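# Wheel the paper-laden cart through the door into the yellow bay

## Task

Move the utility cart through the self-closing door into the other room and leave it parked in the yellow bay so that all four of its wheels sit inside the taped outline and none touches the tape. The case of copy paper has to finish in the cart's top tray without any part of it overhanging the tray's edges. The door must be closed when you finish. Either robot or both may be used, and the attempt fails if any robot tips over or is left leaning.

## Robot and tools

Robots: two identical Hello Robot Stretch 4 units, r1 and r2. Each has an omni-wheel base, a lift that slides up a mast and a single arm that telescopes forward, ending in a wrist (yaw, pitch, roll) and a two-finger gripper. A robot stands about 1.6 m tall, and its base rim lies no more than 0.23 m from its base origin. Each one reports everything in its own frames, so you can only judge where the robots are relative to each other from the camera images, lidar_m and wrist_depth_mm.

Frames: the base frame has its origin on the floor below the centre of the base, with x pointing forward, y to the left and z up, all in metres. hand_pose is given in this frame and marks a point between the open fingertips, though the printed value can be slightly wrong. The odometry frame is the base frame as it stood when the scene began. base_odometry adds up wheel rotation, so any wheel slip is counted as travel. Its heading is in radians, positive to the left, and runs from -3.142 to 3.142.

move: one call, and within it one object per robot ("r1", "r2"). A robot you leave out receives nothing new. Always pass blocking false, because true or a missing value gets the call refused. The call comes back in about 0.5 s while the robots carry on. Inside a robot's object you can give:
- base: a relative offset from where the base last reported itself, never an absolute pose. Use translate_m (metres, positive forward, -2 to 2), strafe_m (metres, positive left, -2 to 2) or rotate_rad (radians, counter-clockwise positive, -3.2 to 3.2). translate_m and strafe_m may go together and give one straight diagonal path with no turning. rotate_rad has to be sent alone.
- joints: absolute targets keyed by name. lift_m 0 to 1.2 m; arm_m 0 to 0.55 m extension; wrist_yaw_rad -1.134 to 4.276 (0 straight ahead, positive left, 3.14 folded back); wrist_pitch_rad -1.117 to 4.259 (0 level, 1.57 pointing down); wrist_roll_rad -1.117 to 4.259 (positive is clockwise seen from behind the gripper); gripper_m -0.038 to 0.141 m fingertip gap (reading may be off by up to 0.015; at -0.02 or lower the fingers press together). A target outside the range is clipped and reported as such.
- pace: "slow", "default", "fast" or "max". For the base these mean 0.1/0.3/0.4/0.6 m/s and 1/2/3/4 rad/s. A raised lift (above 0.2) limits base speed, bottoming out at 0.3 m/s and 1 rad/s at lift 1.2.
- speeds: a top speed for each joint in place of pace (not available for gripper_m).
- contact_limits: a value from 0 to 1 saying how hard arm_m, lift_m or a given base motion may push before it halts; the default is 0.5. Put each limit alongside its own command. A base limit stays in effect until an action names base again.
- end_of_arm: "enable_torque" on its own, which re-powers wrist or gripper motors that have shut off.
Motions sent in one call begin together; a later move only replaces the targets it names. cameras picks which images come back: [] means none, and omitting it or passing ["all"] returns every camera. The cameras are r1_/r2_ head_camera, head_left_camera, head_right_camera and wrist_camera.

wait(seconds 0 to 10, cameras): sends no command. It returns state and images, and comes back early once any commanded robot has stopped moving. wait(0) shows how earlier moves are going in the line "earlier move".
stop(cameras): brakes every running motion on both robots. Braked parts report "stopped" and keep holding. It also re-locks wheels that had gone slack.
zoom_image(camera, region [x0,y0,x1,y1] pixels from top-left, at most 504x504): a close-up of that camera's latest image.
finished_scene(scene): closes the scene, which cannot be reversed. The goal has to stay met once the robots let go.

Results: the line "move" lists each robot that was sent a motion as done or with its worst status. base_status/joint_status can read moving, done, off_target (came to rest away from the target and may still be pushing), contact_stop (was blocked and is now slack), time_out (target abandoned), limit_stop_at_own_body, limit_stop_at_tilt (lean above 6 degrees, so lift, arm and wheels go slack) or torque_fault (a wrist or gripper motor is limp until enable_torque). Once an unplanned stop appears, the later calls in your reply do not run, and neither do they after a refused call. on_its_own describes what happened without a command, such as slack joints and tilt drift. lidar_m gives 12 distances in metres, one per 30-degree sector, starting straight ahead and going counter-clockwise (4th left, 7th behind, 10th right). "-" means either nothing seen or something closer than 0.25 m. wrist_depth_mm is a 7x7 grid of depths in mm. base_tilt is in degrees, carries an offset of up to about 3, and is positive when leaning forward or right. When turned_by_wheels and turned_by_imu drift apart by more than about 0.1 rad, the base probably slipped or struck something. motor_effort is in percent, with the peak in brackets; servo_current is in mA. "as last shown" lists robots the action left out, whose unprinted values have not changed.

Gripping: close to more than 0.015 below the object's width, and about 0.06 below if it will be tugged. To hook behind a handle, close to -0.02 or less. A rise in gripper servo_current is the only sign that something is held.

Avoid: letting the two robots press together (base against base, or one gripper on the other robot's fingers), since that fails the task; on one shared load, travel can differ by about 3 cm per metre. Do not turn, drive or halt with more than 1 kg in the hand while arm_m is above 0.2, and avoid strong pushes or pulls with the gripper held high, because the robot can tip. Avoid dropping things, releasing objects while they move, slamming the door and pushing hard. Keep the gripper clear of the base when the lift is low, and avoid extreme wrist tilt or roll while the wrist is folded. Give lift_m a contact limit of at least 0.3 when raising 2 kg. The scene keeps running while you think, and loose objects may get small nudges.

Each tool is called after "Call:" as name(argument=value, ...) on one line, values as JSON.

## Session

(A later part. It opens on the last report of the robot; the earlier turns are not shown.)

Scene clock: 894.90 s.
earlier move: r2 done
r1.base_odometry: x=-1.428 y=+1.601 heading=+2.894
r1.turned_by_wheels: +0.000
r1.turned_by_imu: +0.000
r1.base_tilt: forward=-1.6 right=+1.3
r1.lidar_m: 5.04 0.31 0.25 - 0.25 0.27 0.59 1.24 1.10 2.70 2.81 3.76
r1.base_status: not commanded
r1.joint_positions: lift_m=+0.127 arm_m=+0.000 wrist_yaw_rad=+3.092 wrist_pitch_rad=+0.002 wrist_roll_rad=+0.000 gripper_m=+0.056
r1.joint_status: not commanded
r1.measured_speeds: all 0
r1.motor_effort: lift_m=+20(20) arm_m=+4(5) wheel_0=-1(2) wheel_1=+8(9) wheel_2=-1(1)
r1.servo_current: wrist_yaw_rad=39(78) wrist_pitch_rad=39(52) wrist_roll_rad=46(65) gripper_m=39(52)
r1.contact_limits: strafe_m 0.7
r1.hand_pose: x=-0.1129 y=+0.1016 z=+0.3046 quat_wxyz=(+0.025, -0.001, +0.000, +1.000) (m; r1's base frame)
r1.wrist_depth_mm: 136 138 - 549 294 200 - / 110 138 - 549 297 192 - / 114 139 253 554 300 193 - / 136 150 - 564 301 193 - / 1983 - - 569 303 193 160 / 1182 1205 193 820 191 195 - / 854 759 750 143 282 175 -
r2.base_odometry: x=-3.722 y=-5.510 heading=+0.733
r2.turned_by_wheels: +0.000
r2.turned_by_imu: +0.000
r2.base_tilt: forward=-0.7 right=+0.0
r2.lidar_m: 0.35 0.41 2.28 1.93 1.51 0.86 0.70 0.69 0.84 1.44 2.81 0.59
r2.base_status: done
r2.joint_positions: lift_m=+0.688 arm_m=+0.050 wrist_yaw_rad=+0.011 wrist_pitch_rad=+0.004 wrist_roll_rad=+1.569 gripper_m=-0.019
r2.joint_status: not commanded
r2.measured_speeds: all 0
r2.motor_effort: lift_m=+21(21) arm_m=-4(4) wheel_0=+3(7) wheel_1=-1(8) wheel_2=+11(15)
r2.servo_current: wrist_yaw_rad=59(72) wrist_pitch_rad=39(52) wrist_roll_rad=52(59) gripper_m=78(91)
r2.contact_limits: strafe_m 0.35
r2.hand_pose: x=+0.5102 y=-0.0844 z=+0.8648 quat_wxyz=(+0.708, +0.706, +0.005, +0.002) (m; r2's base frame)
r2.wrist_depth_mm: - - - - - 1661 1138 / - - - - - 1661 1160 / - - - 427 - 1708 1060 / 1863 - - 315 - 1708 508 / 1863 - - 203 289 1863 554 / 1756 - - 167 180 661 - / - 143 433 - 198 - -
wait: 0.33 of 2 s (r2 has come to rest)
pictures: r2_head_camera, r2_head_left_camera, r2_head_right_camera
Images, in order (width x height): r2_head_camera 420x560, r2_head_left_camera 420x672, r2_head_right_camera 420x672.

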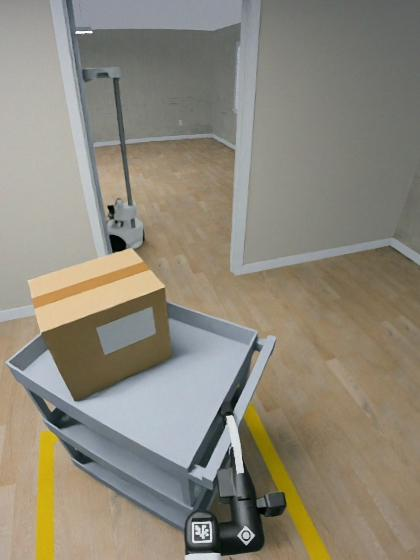

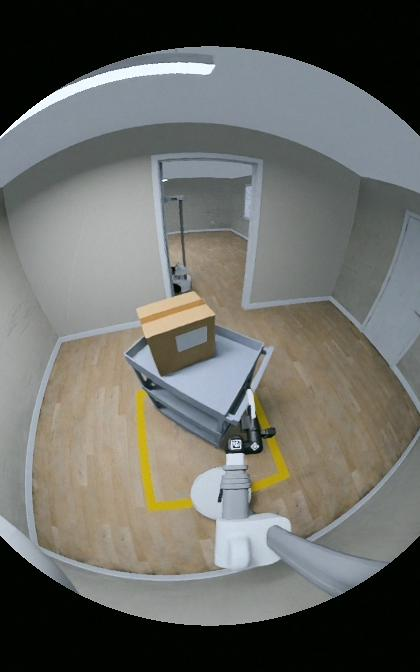

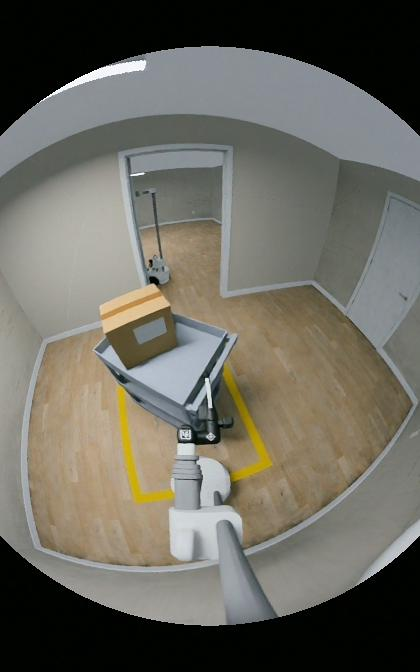

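Call:
zoom_image(camera="r2_head_left_camera", region=[110, 290, 310, 540])

Call:
zoom_image(camera="r2_head_right_camera", region=[80, 280, 290, 520])

Call:
zoom_image(camera="r2_head_camera", region=[0, 230, 360, 560])

Scaled by 2.016 from the camera's 420x672 image, which has a finer 600x960 frame.

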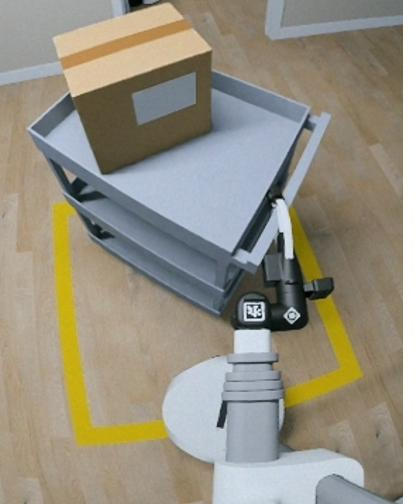

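Scaled by 2.100 from the camera's 420x672 image, which has a finer 600x960 frame.

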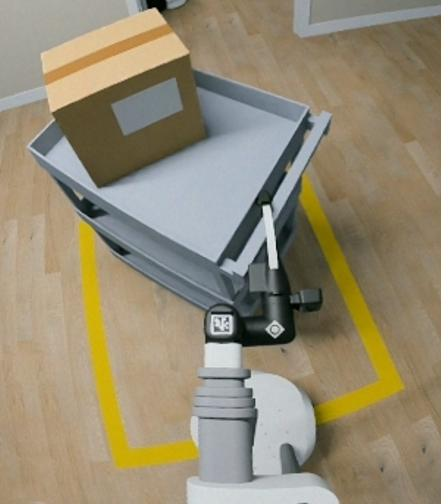

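Scaled by 1.400 from the camera's 420x560 image, which has a finer 1200x1600 frame.

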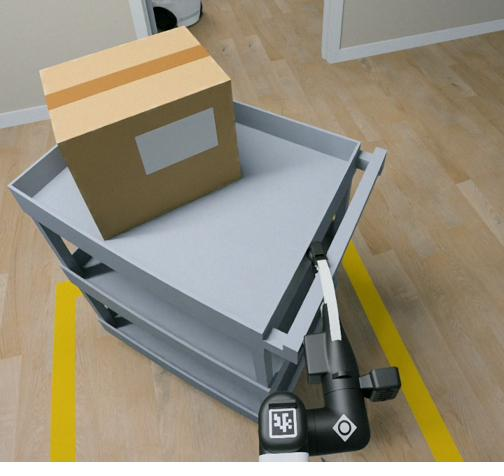

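Call:
move(blocking=false, r2={"base":{"strafe_m":-0.085,"translate_m":-0.165},"pace":"slow","contact_limits":{"strafe_m":0.35}}, cameras=[])

Call:
wait(seconds=5, cameras=["r2_head_camera","r2_head_left_camera","r2_head_right_camera"])

Call:
zoom_image(camera="r2_head_left_camera", region=[110, 290, 310, 540])

Call:
zoom_image(camera="r2_head_camera", region=[0, 230, 360, 560])

Scene clock: 928.07 s.
move: r2 moving
r1: as last shown
r1.lidar_m: 5.04 0.30 0.25 - 0.25 0.25 0.57 1.24 1.10 2.71 2.80 3.77
r1.motor_effort: lift_m=+20(20) arm_m=+4(5) wheel_0=-1(1) wheel_1=+8(9) wheel_2=-1(1)
r1.servo_current: wrist_yaw_rad=52(59) wrist_pitch_rad=39(46) wrist_roll_rad=52(59) gripper_m=39(46)
r1.contact_limits: strafe_m 0.7
r1.wrist_depth_mm: 136 138 - 549 294 200 - / 110 138 - 549 296 191 - / 114 139 253 778 301 193 - / 136 149 - 788 303 195 - / 1921 - - 559 303 194 160 / 1182 1205 194 820 191 194 - / 854 750 768 143 283 176 -
r2.base_odometry: x=-3.727 y=-5.523 heading=+0.734
r2.turned_by_wheels: +0.001
r2.turned_by_imu: +0.002
r2.base_tilt: forward=-0.7 right=+0.0
r2.lidar_m: 0.37 0.41 2.26 1.93 1.49 0.83 0.70 0.69 0.83 1.39 2.79 0.61
r2.base_status: translate_m moving; strafe_m moving
r2.joint_positions: lift_m=+0.688 arm_m=+0.050 wrist_yaw_rad=+0.011 wrist_pitch_rad=+0.004 wrist_roll_rad=+1.569 gripper_m=-0.019
r2.joint_status: not commanded
r2.measured_speeds: translate_m=-0.049 strafe_m=-0.026 rotate_rad=+0.003 lift_m=+0.000 arm_m=+0.000 wrist_yaw_rad=+0.005 wrist_pitch_rad=+0.000 wrist_roll_rad=+0.000
r2.motor_effort: lift_m=+21(21) arm_m=-4(4) wheel_0=+4(5) wheel_1=-5(7) wheel_2=+15(17)
r2.servo_current: wrist_yaw_rad=72(72) wrist_pitch_rad=46(52) wrist_roll_rad=52(59) gripper_m=78(85)
r2.contact_limits: strafe_m 0.35
r2.hand_pose: x=+0.5103 y=-0.0843 z=+0.8648 quat_wxyz=(+0.708, +0.706, +0.005, +0.002) (m; r2's base frame)
r2.wrist_depth_mm: - - - - - 1618 1182 / - - - - - 1708 1160 / 1921 - - 430 - 1708 1060 / 1921 - - 257 - 1661 508 / 1808 - - 203 289 1808 559 / 1756 - - 167 179 654 - / - - 433 - 198 - -
pictures: none
No camera images: "cameras" was empty.

Scene clock: 930.60 s.
earlier move: r2 done
r1.base_odometry: x=-1.428 y=+1.601 heading=+2.894
r1.turned_by_wheels: +0.000
r1.turned_by_imu: +0.000
r1.base_tilt: forward=-1.6 right=+1.3
r1.lidar_m: 5.03 0.35 0.25 - 0.25 0.26 0.60 1.22 1.13 2.71 2.80 3.80
r1.base_status: not commanded
r1.joint_positions: lift_m=+0.127 arm_m=+0.000 wrist_yaw_rad=+3.092 wrist_pitch_rad=+0.002 wrist_roll_rad=+0.000 gripper_m=+0.056
r1.joint_status: not commanded
r1.measured_speeds: all 0
r1.motor_effort: lift_m=+20(20) arm_m=+4(5) wheel_0=-1(2) wheel_1=+8(9) wheel_2=-1(1)
r1.servo_current: wrist_yaw_rad=72(72) wrist_pitch_rad=52(52) wrist_roll_rad=46(65) gripper_m=39(52)
r1.contact_limits: strafe_m 0.7
r1.hand_pose: x=-0.1129 y=+0.1016 z=+0.3046 quat_wxyz=(+0.025, -0.001, +0.000, +1.000) (m; r1's base frame)
r1.wrist_depth_mm: 136 138 - 544 296 200 - / 110 138 - 559 297 192 - / 114 139 253 554 298 193 - / 136 150 - 778 301 194 - / 1983 - - 809 303 195 160 / 1182 1205 194 798 190 194 - / 854 750 750 143 281 175 -
r2.base_odometry: x=-3.788 y=-5.684 heading=+0.735
r2.turned_by_wheels: +0.000
r2.turned_by_imu: +0.002
r2.base_tilt: forward=-0.7 right=+0.0
r2.lidar_m: 0.35 0.41 2.33 1.95 1.12 0.66 0.52 0.53 0.60 1.06 2.80 0.63
r2.base_status: done
r2.joint_positions: lift_m=+0.688 arm_m=+0.050 wrist_yaw_rad=+0.014 wrist_pitch_rad=+0.004 wrist_roll_rad=+1.569 gripper_m=-0.019
r2.joint_status: not commanded
r2.measured_speeds: all 0
r2.motor_effort: lift_m=+21(21) arm_m=-4(4) wheel_0=+6(10) wheel_1=+1(7) wheel_2=+11(17)
r2.servo_current: wrist_yaw_rad=85(98) wrist_pitch_rad=39(52) wrist_roll_rad=39(65) gripper_m=78(91)
r2.contact_limits: strafe_m 0.35
r2.hand_pose: x=+0.5106 y=-0.0832 z=+0.8648 quat_wxyz=(+0.708, +0.706, +0.007, +0.004) (m; r2's base frame)
r2.wrist_depth_mm: - - - - - 1618 1160 / - - - - - 1661 1160 / - - - 436 - 1661 1060 / - - - 334 - 1661 504 / - - - 205 291 1808 559 / 1921 - - 163 180 661 - / - - 433 - 199 - -
wait: 2.53 of 5 s (r2 has come to rest)
pictures: r2_head_camera, r2_head_left_camera, r2_head_right_camera
Images, in order (width x height): r2_head_camera 420x560, r2_head_left_camera 420x672, r2_head_right_camera 420x672.

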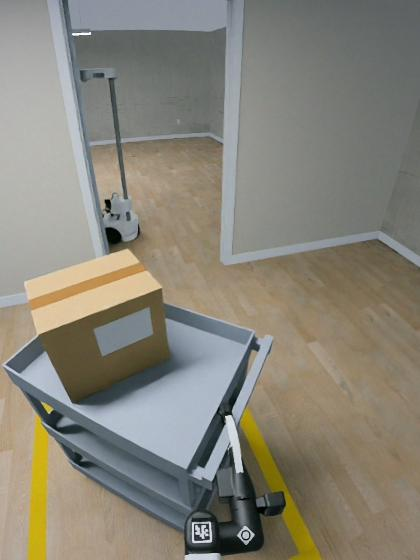

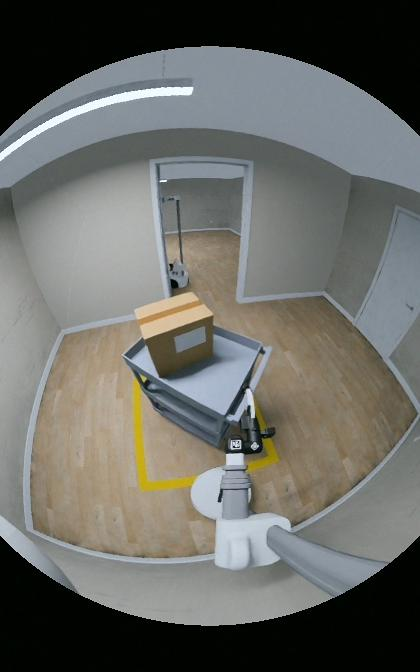

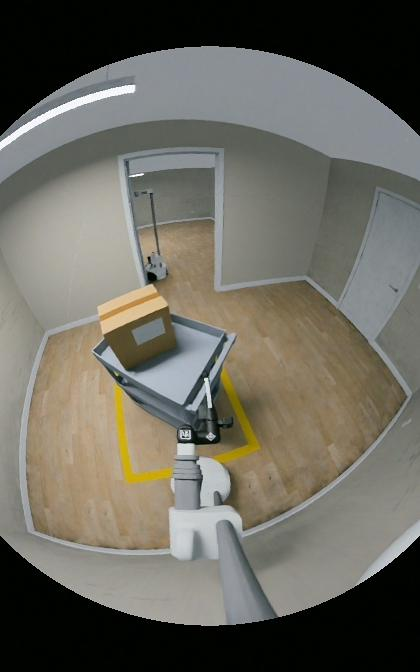

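Scaled by 2.016 from the camera's 420x672 image, which has a finer 600x960 frame.

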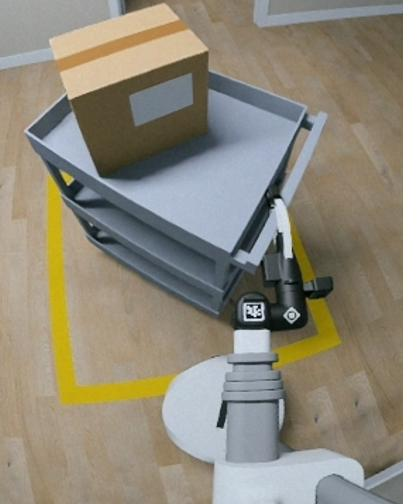

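Scaled by 1.400 from the camera's 420x560 image, which has a finer 1200x1600 frame.

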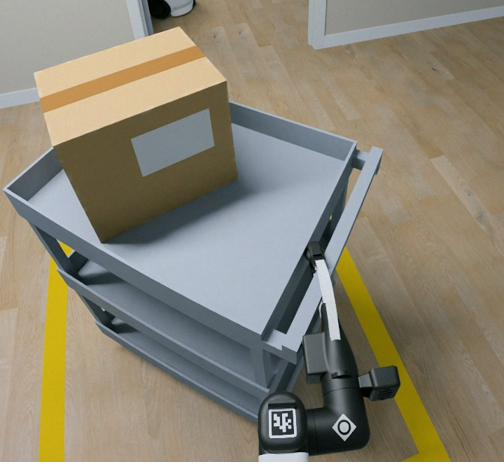

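Call:
move(blocking=false, r2={"joints":{"gripper_m":0.09}}, cameras=[])

Call:
wait(seconds=3, cameras=["r2_head_camera","r2_wrist_camera"])

Scene clock: 954.27 s.
move: r2 moving
r1: as last shown
r1.lidar_m: 5.03 0.31 0.25 - 0.25 0.25 0.59 1.23 1.12 2.70 2.80 3.81
r1.motor_effort: lift_m=+20(20) arm_m=+4(4) wheel_0=-1(1) wheel_1=+8(8) wheel_2=-1(1)
r1.servo_current: wrist_yaw_rad=46(65) wrist_pitch_rad=39(52) wrist_roll_rad=52(72) gripper_m=39(46)
r1.contact_limits: strafe_m 0.7
r1.wrist_depth_mm: 136 138 - 544 293 200 - / 110 138 - 549 297 192 - / 114 139 253 559 300 193 - / 136 150 - 788 300 194 - / 1983 - - 798 303 195 160 / 1205 1205 194 820 191 195 - / 842 741 778 143 281 176 -
r2.base_odometry: x=-3.788 y=-5.684 heading=+0.735
r2.turned_by_wheels: +0.000
r2.turned_by_imu: +0.000
r2.base_tilt: forward=-0.7 right=+0.1
r2.lidar_m: 0.33 0.43 2.32 1.96 1.11 0.63 0.52 0.52 0.63 1.05 2.78 0.63
r2.base_status: not commanded
r2.joint_positions: lift_m=+0.688 arm_m=+0.050 wrist_yaw_rad=+0.014 wrist_pitch_rad=+0.004 wrist_roll_rad=+1.569 gripper_m=+0.005
r2.joint_status: gripper_m moving
r2.measured_speeds: all 0
r2.motor_effort: lift_m=+21(21) arm_m=-4(4) wheel_0=+6(7) wheel_1=+1(2) wheel_2=+9(11)
r2.servo_current: wrist_yaw_rad=85(91) wrist_pitch_rad=46(46) wrist_roll_rad=46(52) gripper_m=98(98)
r2.contact_limits: strafe_m 0.35
r2.hand_pose: x=+0.5106 y=-0.0832 z=+0.8648 quat_wxyz=(+0.708, +0.706, +0.007, +0.004) (m; r2's base frame)
r2.wrist_depth_mm: - - - - - 1661 1160 / - - - - - 1661 1160 / - - - 439 - 1661 1098 / - - - 325 - 1708 504 / - - - 200 297 1863 - / 1808 - 200 170 184 654 - / - 126 - - 207 - -
pictures: none
No camera images: "cameras" was empty.

Scene clock: 955.60 s.
earlier move: r2 done
r1.base_odometry: x=-1.428 y=+1.601 heading=+2.894
r1.turned_by_wheels: +0.000
r1.turned_by_imu: +0.000
r1.base_tilt: forward=-1.5 right=+1.3
r1.lidar_m: 5.03 0.29 0.25 - 0.25 0.25 0.57 1.23 1.15 2.71 2.79 3.78
r1.base_status: not commanded
r1.joint_positions: lift_m=+0.127 arm_m=+0.000 wrist_yaw_rad=+3.092 wrist_pitch_rad=+0.002 wrist_roll_rad=+0.000 gripper_m=+0.056
r1.joint_status: not commanded
r1.measured_speeds: all 0
r1.motor_effort: lift_m=+20(20) arm_m=+4(5) wheel_0=-1(2) wheel_1=+9(9) wheel_2=-1(1)
r1.servo_current: wrist_yaw_rad=39(72) wrist_pitch_rad=39(52) wrist_roll_rad=46(72) gripper_m=39(46)
r1.contact_limits: strafe_m 0.7
r1.hand_pose: x=-0.1129 y=+0.1016 z=+0.3046 quat_wxyz=(+0.025, -0.001, +0.000, +1.000) (m; r1's base frame)
r1.wrist_depth_mm: 135 138 - 544 294 202 - / 110 138 - 554 298 192 - / 114 139 254 559 298 193 - / 136 150 - 778 301 193 - / 1921 - - 798 304 195 161 / 1205 1205 193 809 190 194 - / 854 759 750 143 282 175 -
r2.base_odometry: x=-3.788 y=-5.684 heading=+0.734
r2.turned_by_wheels: -0.001
r2.turned_by_imu: -0.001
r2.base_tilt: forward=-0.7 right=+0.1
r2.lidar_m: 0.36 0.41 2.31 1.97 1.15 0.64 0.53 0.51 0.62 1.07 2.80 0.63
r2.base_status: not commanded
r2.joint_positions: lift_m=+0.688 arm_m=+0.050 wrist_yaw_rad=+0.002 wrist_pitch_rad=+0.004 wrist_roll_rad=+1.569 gripper_m=+0.090
r2.joint_status: all done
r2.measured_speeds: all 0
r2.motor_effort: lift_m=+21(21) arm_m=-4(4) wheel_0=+2(7) wheel_1=+1(2) wheel_2=+3(11)
r2.servo_current: wrist_yaw_rad=46(91) wrist_pitch_rad=39(46) wrist_roll_rad=52(59) gripper_m=52(117)
r2.contact_limits: strafe_m 0.35
r2.hand_pose: x=+0.5095 y=-0.0869 z=+0.8648 quat_wxyz=(+0.708, +0.706, +0.002, -0.001) (m; r2's base frame)
r2.wrist_depth_mm: - - - - - 1661 1182 / - - - - - 1708 1160 / - - - 449 - 1756 1182 / - - - 394 449 1756 508 / - - - 231 322 1756 544 / 1921 - 193 173 191 1576 - / - - - - 220 - -
wait: 1.33 of 3 s (r2 has come to rest)
pictures: r2_head_camera, r2_wrist_camera
Images, in order (width x height): r2_head_camera 420x560, r2_wrist_camera 616x392.

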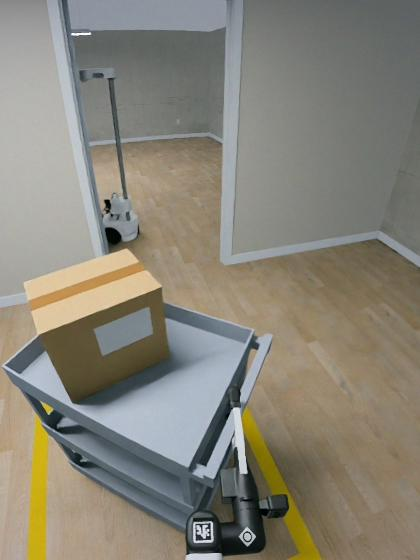

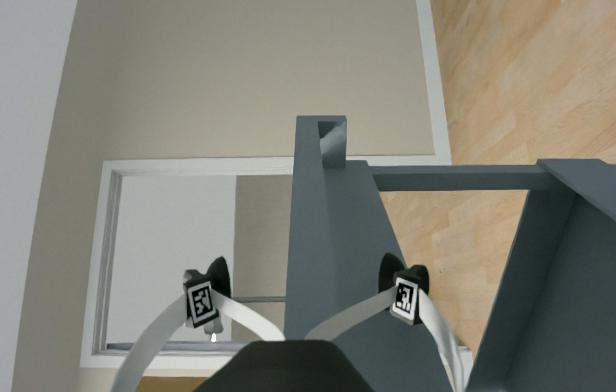

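Call:
move(blocking=false, r2={"base":{"translate_m":-0.18,"strafe_m":-0.015},"pace":"slow","contact_limits":{"strafe_m":0.2}}, r1={"base":{"translate_m":0.9,"strafe_m":0.05},"pace":"slow"}, cameras=[])

Call:
wait(seconds=4, cameras=["r2_head_camera","r2_wrist_camera"])

Call:
wait(seconds=6, cameras=["r2_head_camera","r1_head_left_camera"])

Scene clock: 966.97 s.
move: r1 moving; r2 moving
r1.base_odometry: x=-1.440 y=+1.603 heading=+2.894
r1.turned_by_wheels: +0.001
r1.turned_by_imu: +0.000
r1.base_tilt: forward=-1.6 right=+1.3
r1.lidar_m: 5.00 0.32 0.25 - 0.25 0.25 0.59 1.22 1.14 2.70 2.78 3.79
r1.base_status: translate_m moving; strafe_m moving
r1.joint_positions: lift_m=+0.127 arm_m=+0.000 wrist_yaw_rad=+3.092 wrist_pitch_rad=+0.002 wrist_roll_rad=+0.000 gripper_m=+0.056
r1.joint_status: not commanded
r1.measured_speeds: translate_m=+0.049 strafe_m=+0.003 rotate_rad=+0.003 lift_m=+0.000 arm_m=+0.000 wrist_yaw_rad=+0.000 wrist_pitch_rad=+0.000 wrist_roll_rad=+0.000
r1.motor_effort: lift_m=+20(20) arm_m=+4(5) wheel_0=+1(3) wheel_1=+11(11) wheel_2=-6(7)
r1.servo_current: wrist_yaw_rad=52(52) wrist_pitch_rad=39(52) wrist_roll_rad=52(65) gripper_m=46(46)
r1.hand_pose: x=-0.1129 y=+0.1016 z=+0.3046 quat_wxyz=(+0.025, -0.001, +0.000, +1.000) (m; r1's base frame)
r1.wrist_depth_mm: 136 138 - 549 294 200 - / 110 138 - 554 298 192 - / 114 139 253 559 300 193 - / 136 150 - 798 301 194 - / 1921 - - 820 303 195 160 / 1182 1229 194 798 191 195 - / 854 750 741 143 281 175 -
r2.base_odometry: x=-3.796 y=-5.693 heading=+0.734
r2.turned_by_wheels: +0.000
r2.turned_by_imu: +0.000
r2.base_tilt: forward=-0.7 right=+0.1
r2.lidar_m: 0.35 0.41 2.33 1.97 1.11 0.62 0.51 0.49 0.61 1.06 2.78 0.74
r2.base_status: translate_m moving; strafe_m moving
r2.joint_positions: lift_m=+0.688 arm_m=+0.050 wrist_yaw_rad=+0.002 wrist_pitch_rad=+0.004 wrist_roll_rad=+1.569 gripper_m=+0.090
r2.joint_status: not commanded
r2.measured_speeds: translate_m=-0.048 strafe_m=-0.004 rotate_rad=-0.002 lift_m=+0.000 arm_m=+0.000 wrist_yaw_rad=+0.000 wrist_pitch_rad=+0.000 wrist_roll_rad=+0.000
r2.motor_effort: lift_m=+21(21) arm_m=-4(4) wheel_0=-5(5) wheel_1=-8(8) wheel_2=+8(9)
r2.servo_current: wrist_yaw_rad=46(52) wrist_pitch_rad=39(46) wrist_roll_rad=46(59) gripper_m=59(59)
r2.contact_limits: strafe_m 0.2
r2.hand_pose: x=+0.5095 y=-0.0869 z=+0.8648 quat_wxyz=(+0.708, +0.706, +0.002, -0.001) (m; r2's base frame)
r2.wrist_depth_mm: - - - - - 1661 1160 / - - - - - 1756 1205 / - - - 492 - 1708 1138 / - - - 389 - 1756 473 / - - - 242 332 1708 559 / 1921 - 193 181 198 647 - / - 1863 455 - 228 661 -
pictures: none
No camera images: "cameras" was empty.

Scene clock: 969.57 s.
earlier move: r1 moving; r2 done
r1.base_odometry: x=-1.684 y=+1.650 heading=+2.894
r1.turned_by_wheels: +0.000
r1.turned_by_imu: +0.000
r1.base_tilt: forward=-1.6 right=+1.3
r1.lidar_m: 4.78 2.91 2.11 2.00 0.25 0.26 0.58 1.33 1.44 2.72 2.82 3.72
r1.base_status: translate_m moving; strafe_m moving
r1.joint_positions: lift_m=+0.127 arm_m=+0.000 wrist_yaw_rad=+3.092 wrist_pitch_rad=+0.002 wrist_roll_rad=+0.000 gripper_m=+0.056
r1.joint_status: not commanded
r1.measured_speeds: translate_m=+0.099 strafe_m=+0.004 rotate_rad=-0.001 lift_m=+0.000 arm_m=+0.000 wrist_yaw_rad=+0.000 wrist_pitch_rad=+0.000 wrist_roll_rad=+0.000
r1.motor_effort: lift_m=+20(20) arm_m=+4(5) wheel_0=+2(4) wheel_1=+9(11) wheel_2=-4(7)
r1.servo_current: wrist_yaw_rad=39(65) wrist_pitch_rad=39(52) wrist_roll_rad=39(65) gripper_m=39(46)
r1.hand_pose: x=-0.1129 y=+0.1016 z=+0.3046 quat_wxyz=(+0.025, -0.001, +0.000, +1.000) (m; r1's base frame)
r1.wrist_depth_mm: 136 138 - 504 300 202 - / 110 138 - 512 306 204 - / 114 139 254 512 306 194 - / 136 150 - 891 307 195 - / 1983 - - 891 307 195 160 / 1182 1182 193 904 191 195 - / 854 750 750 153 286 176 -
r2.base_odometry: x=-3.911 y=-5.815 heading=+0.734
r2.turned_by_wheels: +0.000
r2.turned_by_imu: +0.000
r2.base_tilt: forward=-0.7 right=+0.1
r2.lidar_m: 0.52 0.62 2.29 1.94 0.75 0.43 0.34 0.35 0.41 0.71 2.82 2.86
r2.base_status: done
r2.joint_positions: lift_m=+0.688 arm_m=+0.050 wrist_yaw_rad=+0.002 wrist_pitch_rad=+0.004 wrist_roll_rad=+1.569 gripper_m=+0.090
r2.joint_status: not commanded
r2.measured_speeds: all 0
r2.motor_effort: lift_m=+21(21) arm_m=-4(4) wheel_0=-3(9) wheel_1=-4(8) wheel_2=+7(10)
r2.servo_current: wrist_yaw_rad=39(59) wrist_pitch_rad=46(52) wrist_roll_rad=46(59) gripper_m=46(59)
r2.contact_limits: strafe_m 0.2
r2.hand_pose: x=+0.5095 y=-0.0869 z=+0.8648 quat_wxyz=(+0.708, +0.706, +0.002, -0.001) (m; r2's base frame)
r2.wrist_depth_mm: - - - - - 1708 1205 / - - - - - 1708 1160 / - - - - - 1756 1160 / - - - - - 699 627 / - - - 512 - 750 477 / - - 194 312 191 - - / - - 609 - - - -
wait: 2.60 of 4 s (r2 has come to rest)
pictures: r2_head_camera, r2_wrist_camera
Images, in order (width x height): r2_head_camera 420x560, r2_wrist_camera 616x392.

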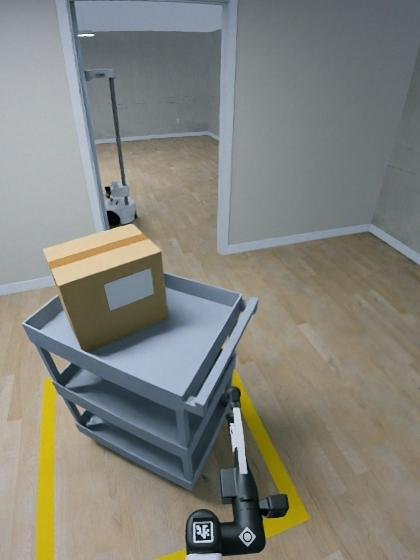

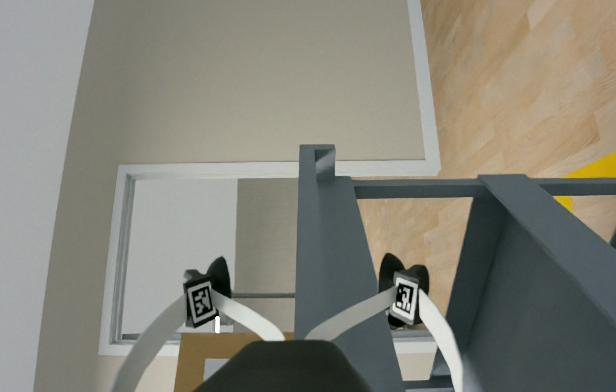

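Scene clock: 975.57 s.
earlier move: r1 moving
r1.base_odometry: x=-2.272 y=+1.765 heading=+2.894
r1.turned_by_wheels: +0.000
r1.turned_by_imu: +0.005
r1.base_tilt: forward=-1.6 right=+1.3
r1.lidar_m: 4.17 2.84 2.07 1.99 2.08 1.67 1.52 1.55 2.28 2.74 2.79 3.86
r1.base_status: translate_m moving; strafe_m moving
r1.joint_positions: lift_m=+0.127 arm_m=+0.000 wrist_yaw_rad=+3.092 wrist_pitch_rad=+0.002 wrist_roll_rad=+0.000 gripper_m=+0.056
r1.joint_status: not commanded
r1.measured_speeds: translate_m=+0.092 strafe_m=+0.006 rotate_rad=-0.003 lift_m=+0.000 arm_m=+0.000 wrist_yaw_rad=+0.000 wrist_pitch_rad=+0.000 wrist_roll_rad=+0.000
r1.motor_effort: lift_m=+20(20) arm_m=+4(5) wheel_0=+4(8) wheel_1=+4(12) wheel_2=-2(7)
r1.servo_current: wrist_yaw_rad=46(72) wrist_pitch_rad=46(52) wrist_roll_rad=59(72) gripper_m=46(46)
r1.hand_pose: x=-0.1129 y=+0.1016 z=+0.3046 quat_wxyz=(+0.025, -0.001, +0.000, +1.000) (m; r1's base frame)
r1.wrist_depth_mm: 136 138 - - - - - / 109 138 - - - - - / 115 138 208 - - - - / 134 151 241 - - - - / - - - 1661 - - 1576 / 1182 1229 193 1182 187 1138 1118 / 854 750 759 798 798 778 809
r2.base_odometry: x=-3.911 y=-5.815 heading=+0.734
r2.turned_by_wheels: +0.000
r2.turned_by_imu: +0.001
r2.base_tilt: forward=-0.7 right=+0.0
r2.lidar_m: 0.51 0.62 2.28 1.95 0.74 0.43 0.37 0.35 0.39 0.74 2.82 2.89
r2.base_status: done
r2.joint_positions: lift_m=+0.688 arm_m=+0.050 wrist_yaw_rad=+0.002 wrist_pitch_rad=+0.004 wrist_roll_rad=+1.569 gripper_m=+0.090
r2.joint_status: not commanded
r2.measured_speeds: all 0
r2.motor_effort: lift_m=+21(21) arm_m=-4(4) wheel_0=-3(9) wheel_1=-4(8) wheel_2=+7(10)
r2.servo_current: wrist_yaw_rad=39(59) wrist_pitch_rad=39(52) wrist_roll_rad=39(59) gripper_m=52(59)
r2.contact_limits: strafe_m 0.2
r2.hand_pose: x=+0.5095 y=-0.0869 z=+0.8648 quat_wxyz=(+0.708, +0.706, +0.002, -0.001) (m; r2's base frame)
r2.wrist_depth_mm: - - - - - 1756 1182 / - - - - - 1708 1182 / - - - - - 1708 1182 / - - - - - 691 621 / - - - 504 - 750 477 / - - 193 312 191 - - / - - 609 - - - -
wait: 6.00 s; no rest
pictures: r1_head_left_camera, r2_head_camera
Images, in order (width x height): r1_head_left_camera 420x672, r2_head_camera 420x560.

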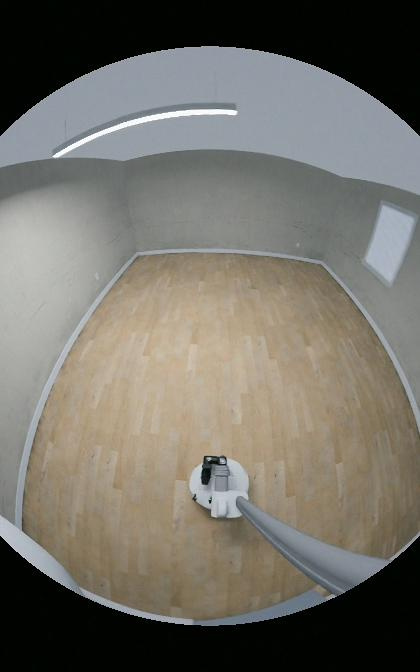

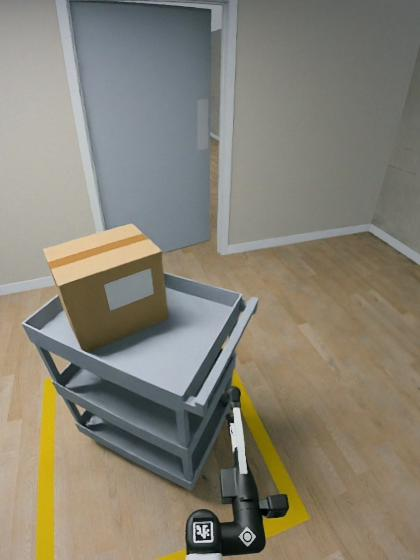

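Call:
move(blocking=false, r2={"joints":{"arm_m":0.0},"base":{"strafe_m":-0.06},"pace":"slow"}, cameras=[])

Call:
wait(seconds=3, cameras=["r2_head_camera","r2_head_left_camera","r2_head_right_camera"])

Call:
zoom_image(camera="r2_head_camera", region=[0, 240, 320, 560])

Call:
zoom_image(camera="r2_head_left_camera", region=[110, 280, 310, 510])

Call:
zoom_image(camera="r2_head_right_camera", region=[80, 270, 290, 510])

Scene clock: 985.33 s.
earlier move: r1 done
move: r2 moving
r1.base_odometry: x=-2.313 y=+1.773 heading=+2.894
r1.turned_by_wheels: +0.000
r1.turned_by_imu: +0.000
r1.base_tilt: forward=-1.6 right=+1.3
r1.lidar_m: 4.15 2.88 2.06 1.97 2.05 1.70 1.62 1.71 2.32 2.75 2.85 3.83
r1.base_status: done
r1.joint_positions: lift_m=+0.127 arm_m=+0.000 wrist_yaw_rad=+3.092 wrist_pitch_rad=+0.002 wrist_roll_rad=+0.000 gripper_m=+0.056
r1.joint_status: not commanded
r1.measured_speeds: all 0
r1.motor_effort: lift_m=+20(20) arm_m=+4(5) wheel_0=+2(3) wheel_1=+4(4) wheel_2=-1(2)
r1.servo_current: wrist_yaw_rad=39(59) wrist_pitch_rad=39(46) wrist_roll_rad=72(72) gripper_m=39(46)
r1.hand_pose: x=-0.1129 y=+0.1016 z=+0.3046 quat_wxyz=(+0.025, -0.001, +0.000, +1.000) (m; r1's base frame)
r1.wrist_depth_mm: 136 138 - - - - - / 108 138 - - - - - / 115 139 208 - - - - / 134 152 241 - - - - / - - - 1708 - - 1756 / 1182 1182 193 1160 187 1182 1138 / 842 768 759 798 788 778 798
r2.base_odometry: x=-3.902 y=-5.826 heading=+0.734
r2.turned_by_wheels: +0.000
r2.turned_by_imu: +0.001
r2.base_tilt: forward=-0.7 right=+0.1
r2.lidar_m: 0.51 0.62 2.28 1.95 0.75 0.39 0.34 0.35 0.43 0.71 2.78 2.86
r2.base_status: strafe_m moving
r2.joint_positions: lift_m=+0.688 arm_m=+0.038 wrist_yaw_rad=+0.002 wrist_pitch_rad=+0.004 wrist_roll_rad=+1.569 gripper_m=+0.090
r2.joint_status: arm_m moving
r2.measured_speeds: translate_m=+0.000 strafe_m=-0.056 rotate_rad=+0.002 lift_m=+0.000 arm_m=-0.049 wrist_yaw_rad=+0.000 wrist_pitch_rad=+0.000 wrist_roll_rad=+0.000
r2.motor_effort: lift_m=+21(21) arm_m=-6(9) wheel_0=+9(9) wheel_1=-9(9) wheel_2=-1(5)
r2.servo_current: wrist_yaw_rad=46(52) wrist_pitch_rad=46(46) wrist_roll_rad=52(65) gripper_m=52(52)
r2.hand_pose: x=+0.4970 y=-0.0869 z=+0.8648 quat_wxyz=(+0.708, +0.706, +0.002, -0.001) (m; r2's base frame)
r2.wrist_depth_mm: - - - - - 1708 1182 / - - - - - 1708 1205 / - - - - - 1756 1205 / - - - - - 691 1078 / - - - 535 - 741 480 / - - 193 399 191 - - / - - 615 - - - -
pictures: none
No camera images: "cameras" was empty.

Scene clock: 986.57 s.
earlier move: r2 done
r1.base_odometry: x=-2.313 y=+1.773 heading=+2.894
r1.turned_by_wheels: +0.000
r1.turned_by_imu: +0.000
r1.base_tilt: forward=-1.6 right=+1.3
r1.lidar_m: 4.13 2.86 2.08 1.99 2.06 1.70 1.60 1.69 2.34 2.73 2.84 3.82
r1.base_status: done
r1.joint_positions: lift_m=+0.127 arm_m=+0.000 wrist_yaw_rad=+3.092 wrist_pitch_rad=+0.002 wrist_roll_rad=+0.000 gripper_m=+0.056
r1.joint_status: not commanded
r1.measured_speeds: all 0
r1.motor_effort: lift_m=+20(20) arm_m=+4(5) wheel_0=+2(3) wheel_1=+4(4) wheel_2=-2(2)
r1.servo_current: wrist_yaw_rad=65(65) wrist_pitch_rad=39(46) wrist_roll_rad=65(72) gripper_m=46(46)
r1.hand_pose: x=-0.1129 y=+0.1016 z=+0.3046 quat_wxyz=(+0.025, -0.001, +0.000, +1.000) (m; r1's base frame)
r1.wrist_depth_mm: 135 138 - - - - - / 109 138 - - - - - / 115 139 208 - - - - / 134 152 242 - - - - / - - - 1661 - - 1756 / 1182 1229 193 1229 188 1160 1138 / 842 759 759 798 798 778 809
r2.base_odometry: x=-3.871 y=-5.860 heading=+0.734
r2.turned_by_wheels: +0.000
r2.turned_by_imu: +0.000
r2.base_tilt: forward=-0.7 right=+0.0
r2.lidar_m: 0.51 0.60 2.35 1.97 0.72 0.38 0.33 0.32 0.39 0.71 2.76 2.89
r2.base_status: done
r2.joint_positions: lift_m=+0.688 arm_m=+0.000 wrist_yaw_rad=+0.002 wrist_pitch_rad=+0.004 wrist_roll_rad=+1.569 gripper_m=+0.090
r2.joint_status: all done
r2.measured_speeds: all 0
r2.motor_effort: lift_m=+21(21) arm_m=-7(12) wheel_0=+5(13) wheel_1=-4(9) wheel_2=+0(5)
r2.servo_current: wrist_yaw_rad=46(59) wrist_pitch_rad=39(52) wrist_roll_rad=59(65) gripper_m=52(65)
r2.hand_pose: x=+0.4596 y=-0.0869 z=+0.8648 quat_wxyz=(+0.708, +0.706, +0.002, -0.001) (m; r2's base frame)
r2.wrist_depth_mm: - - - - - 1708 1182 / - - - - - 1756 1182 / - - - - - 1708 1229 / - - - - - 1618 1281 / - - - 640 - 732 1098 / - - 193 484 189 - 492 / - - - - - - -
wait: 1.23 of 3 s (r2 has come to rest)
pictures: r2_head_camera, r2_head_left_camera, r2_head_right_camera
Images, in order (width x height): r2_head_camera 420x560, r2_head_left_camera 420x672, r2_head_right_camera 420x672.

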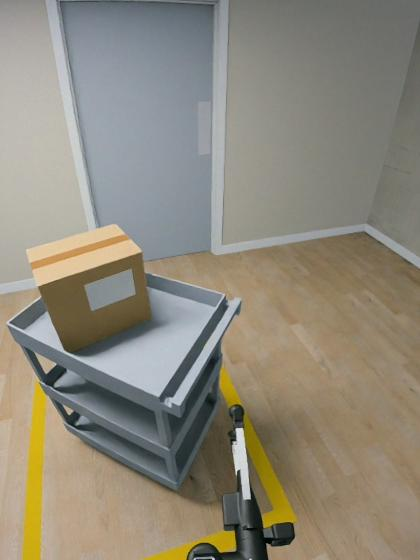

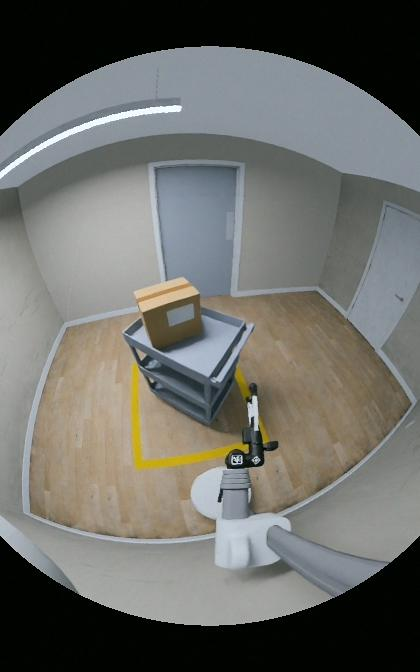

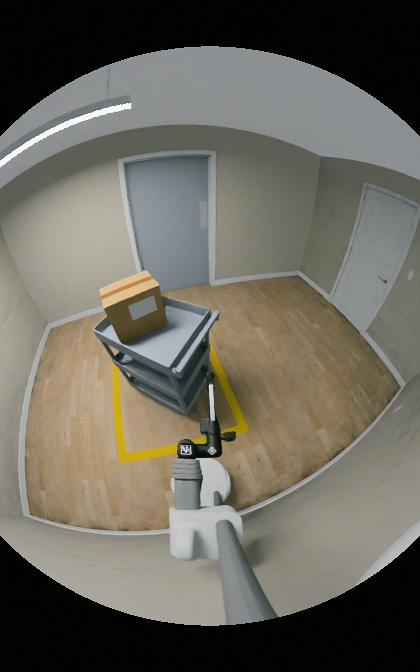

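Scaled by 1.575 from the camera's 420x560 image, which has a finer 1200x1600 frame.

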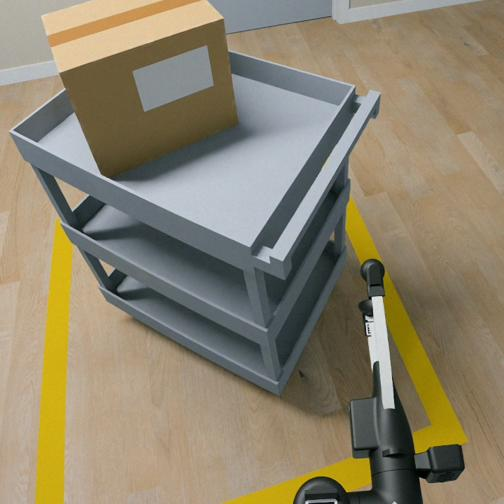

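Scaled by 2.191 from the camera's 420x672 image, which has a finer 600x960 frame.

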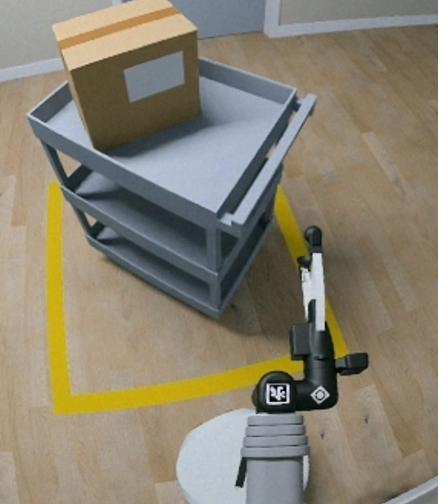

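Scaled by 2.100 from the camera's 420x672 image, which has a finer 600x960 frame.

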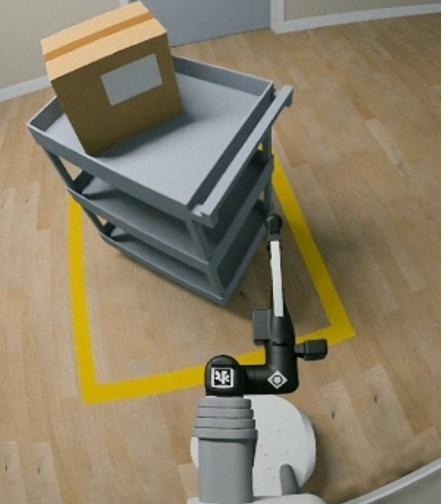

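Call:
zoom_image(camera="r2_head_camera", region=[40, 0, 260, 280])

Scaled by 1.800 from the camera's 420x560 image, which has a finer 1200x1600 frame.

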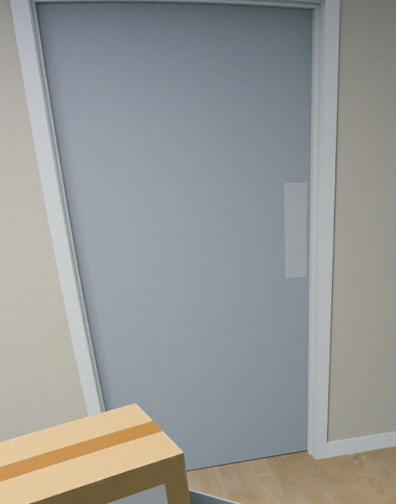

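Call:
finished_scene(scene=1)

The scene is finished: the task was done.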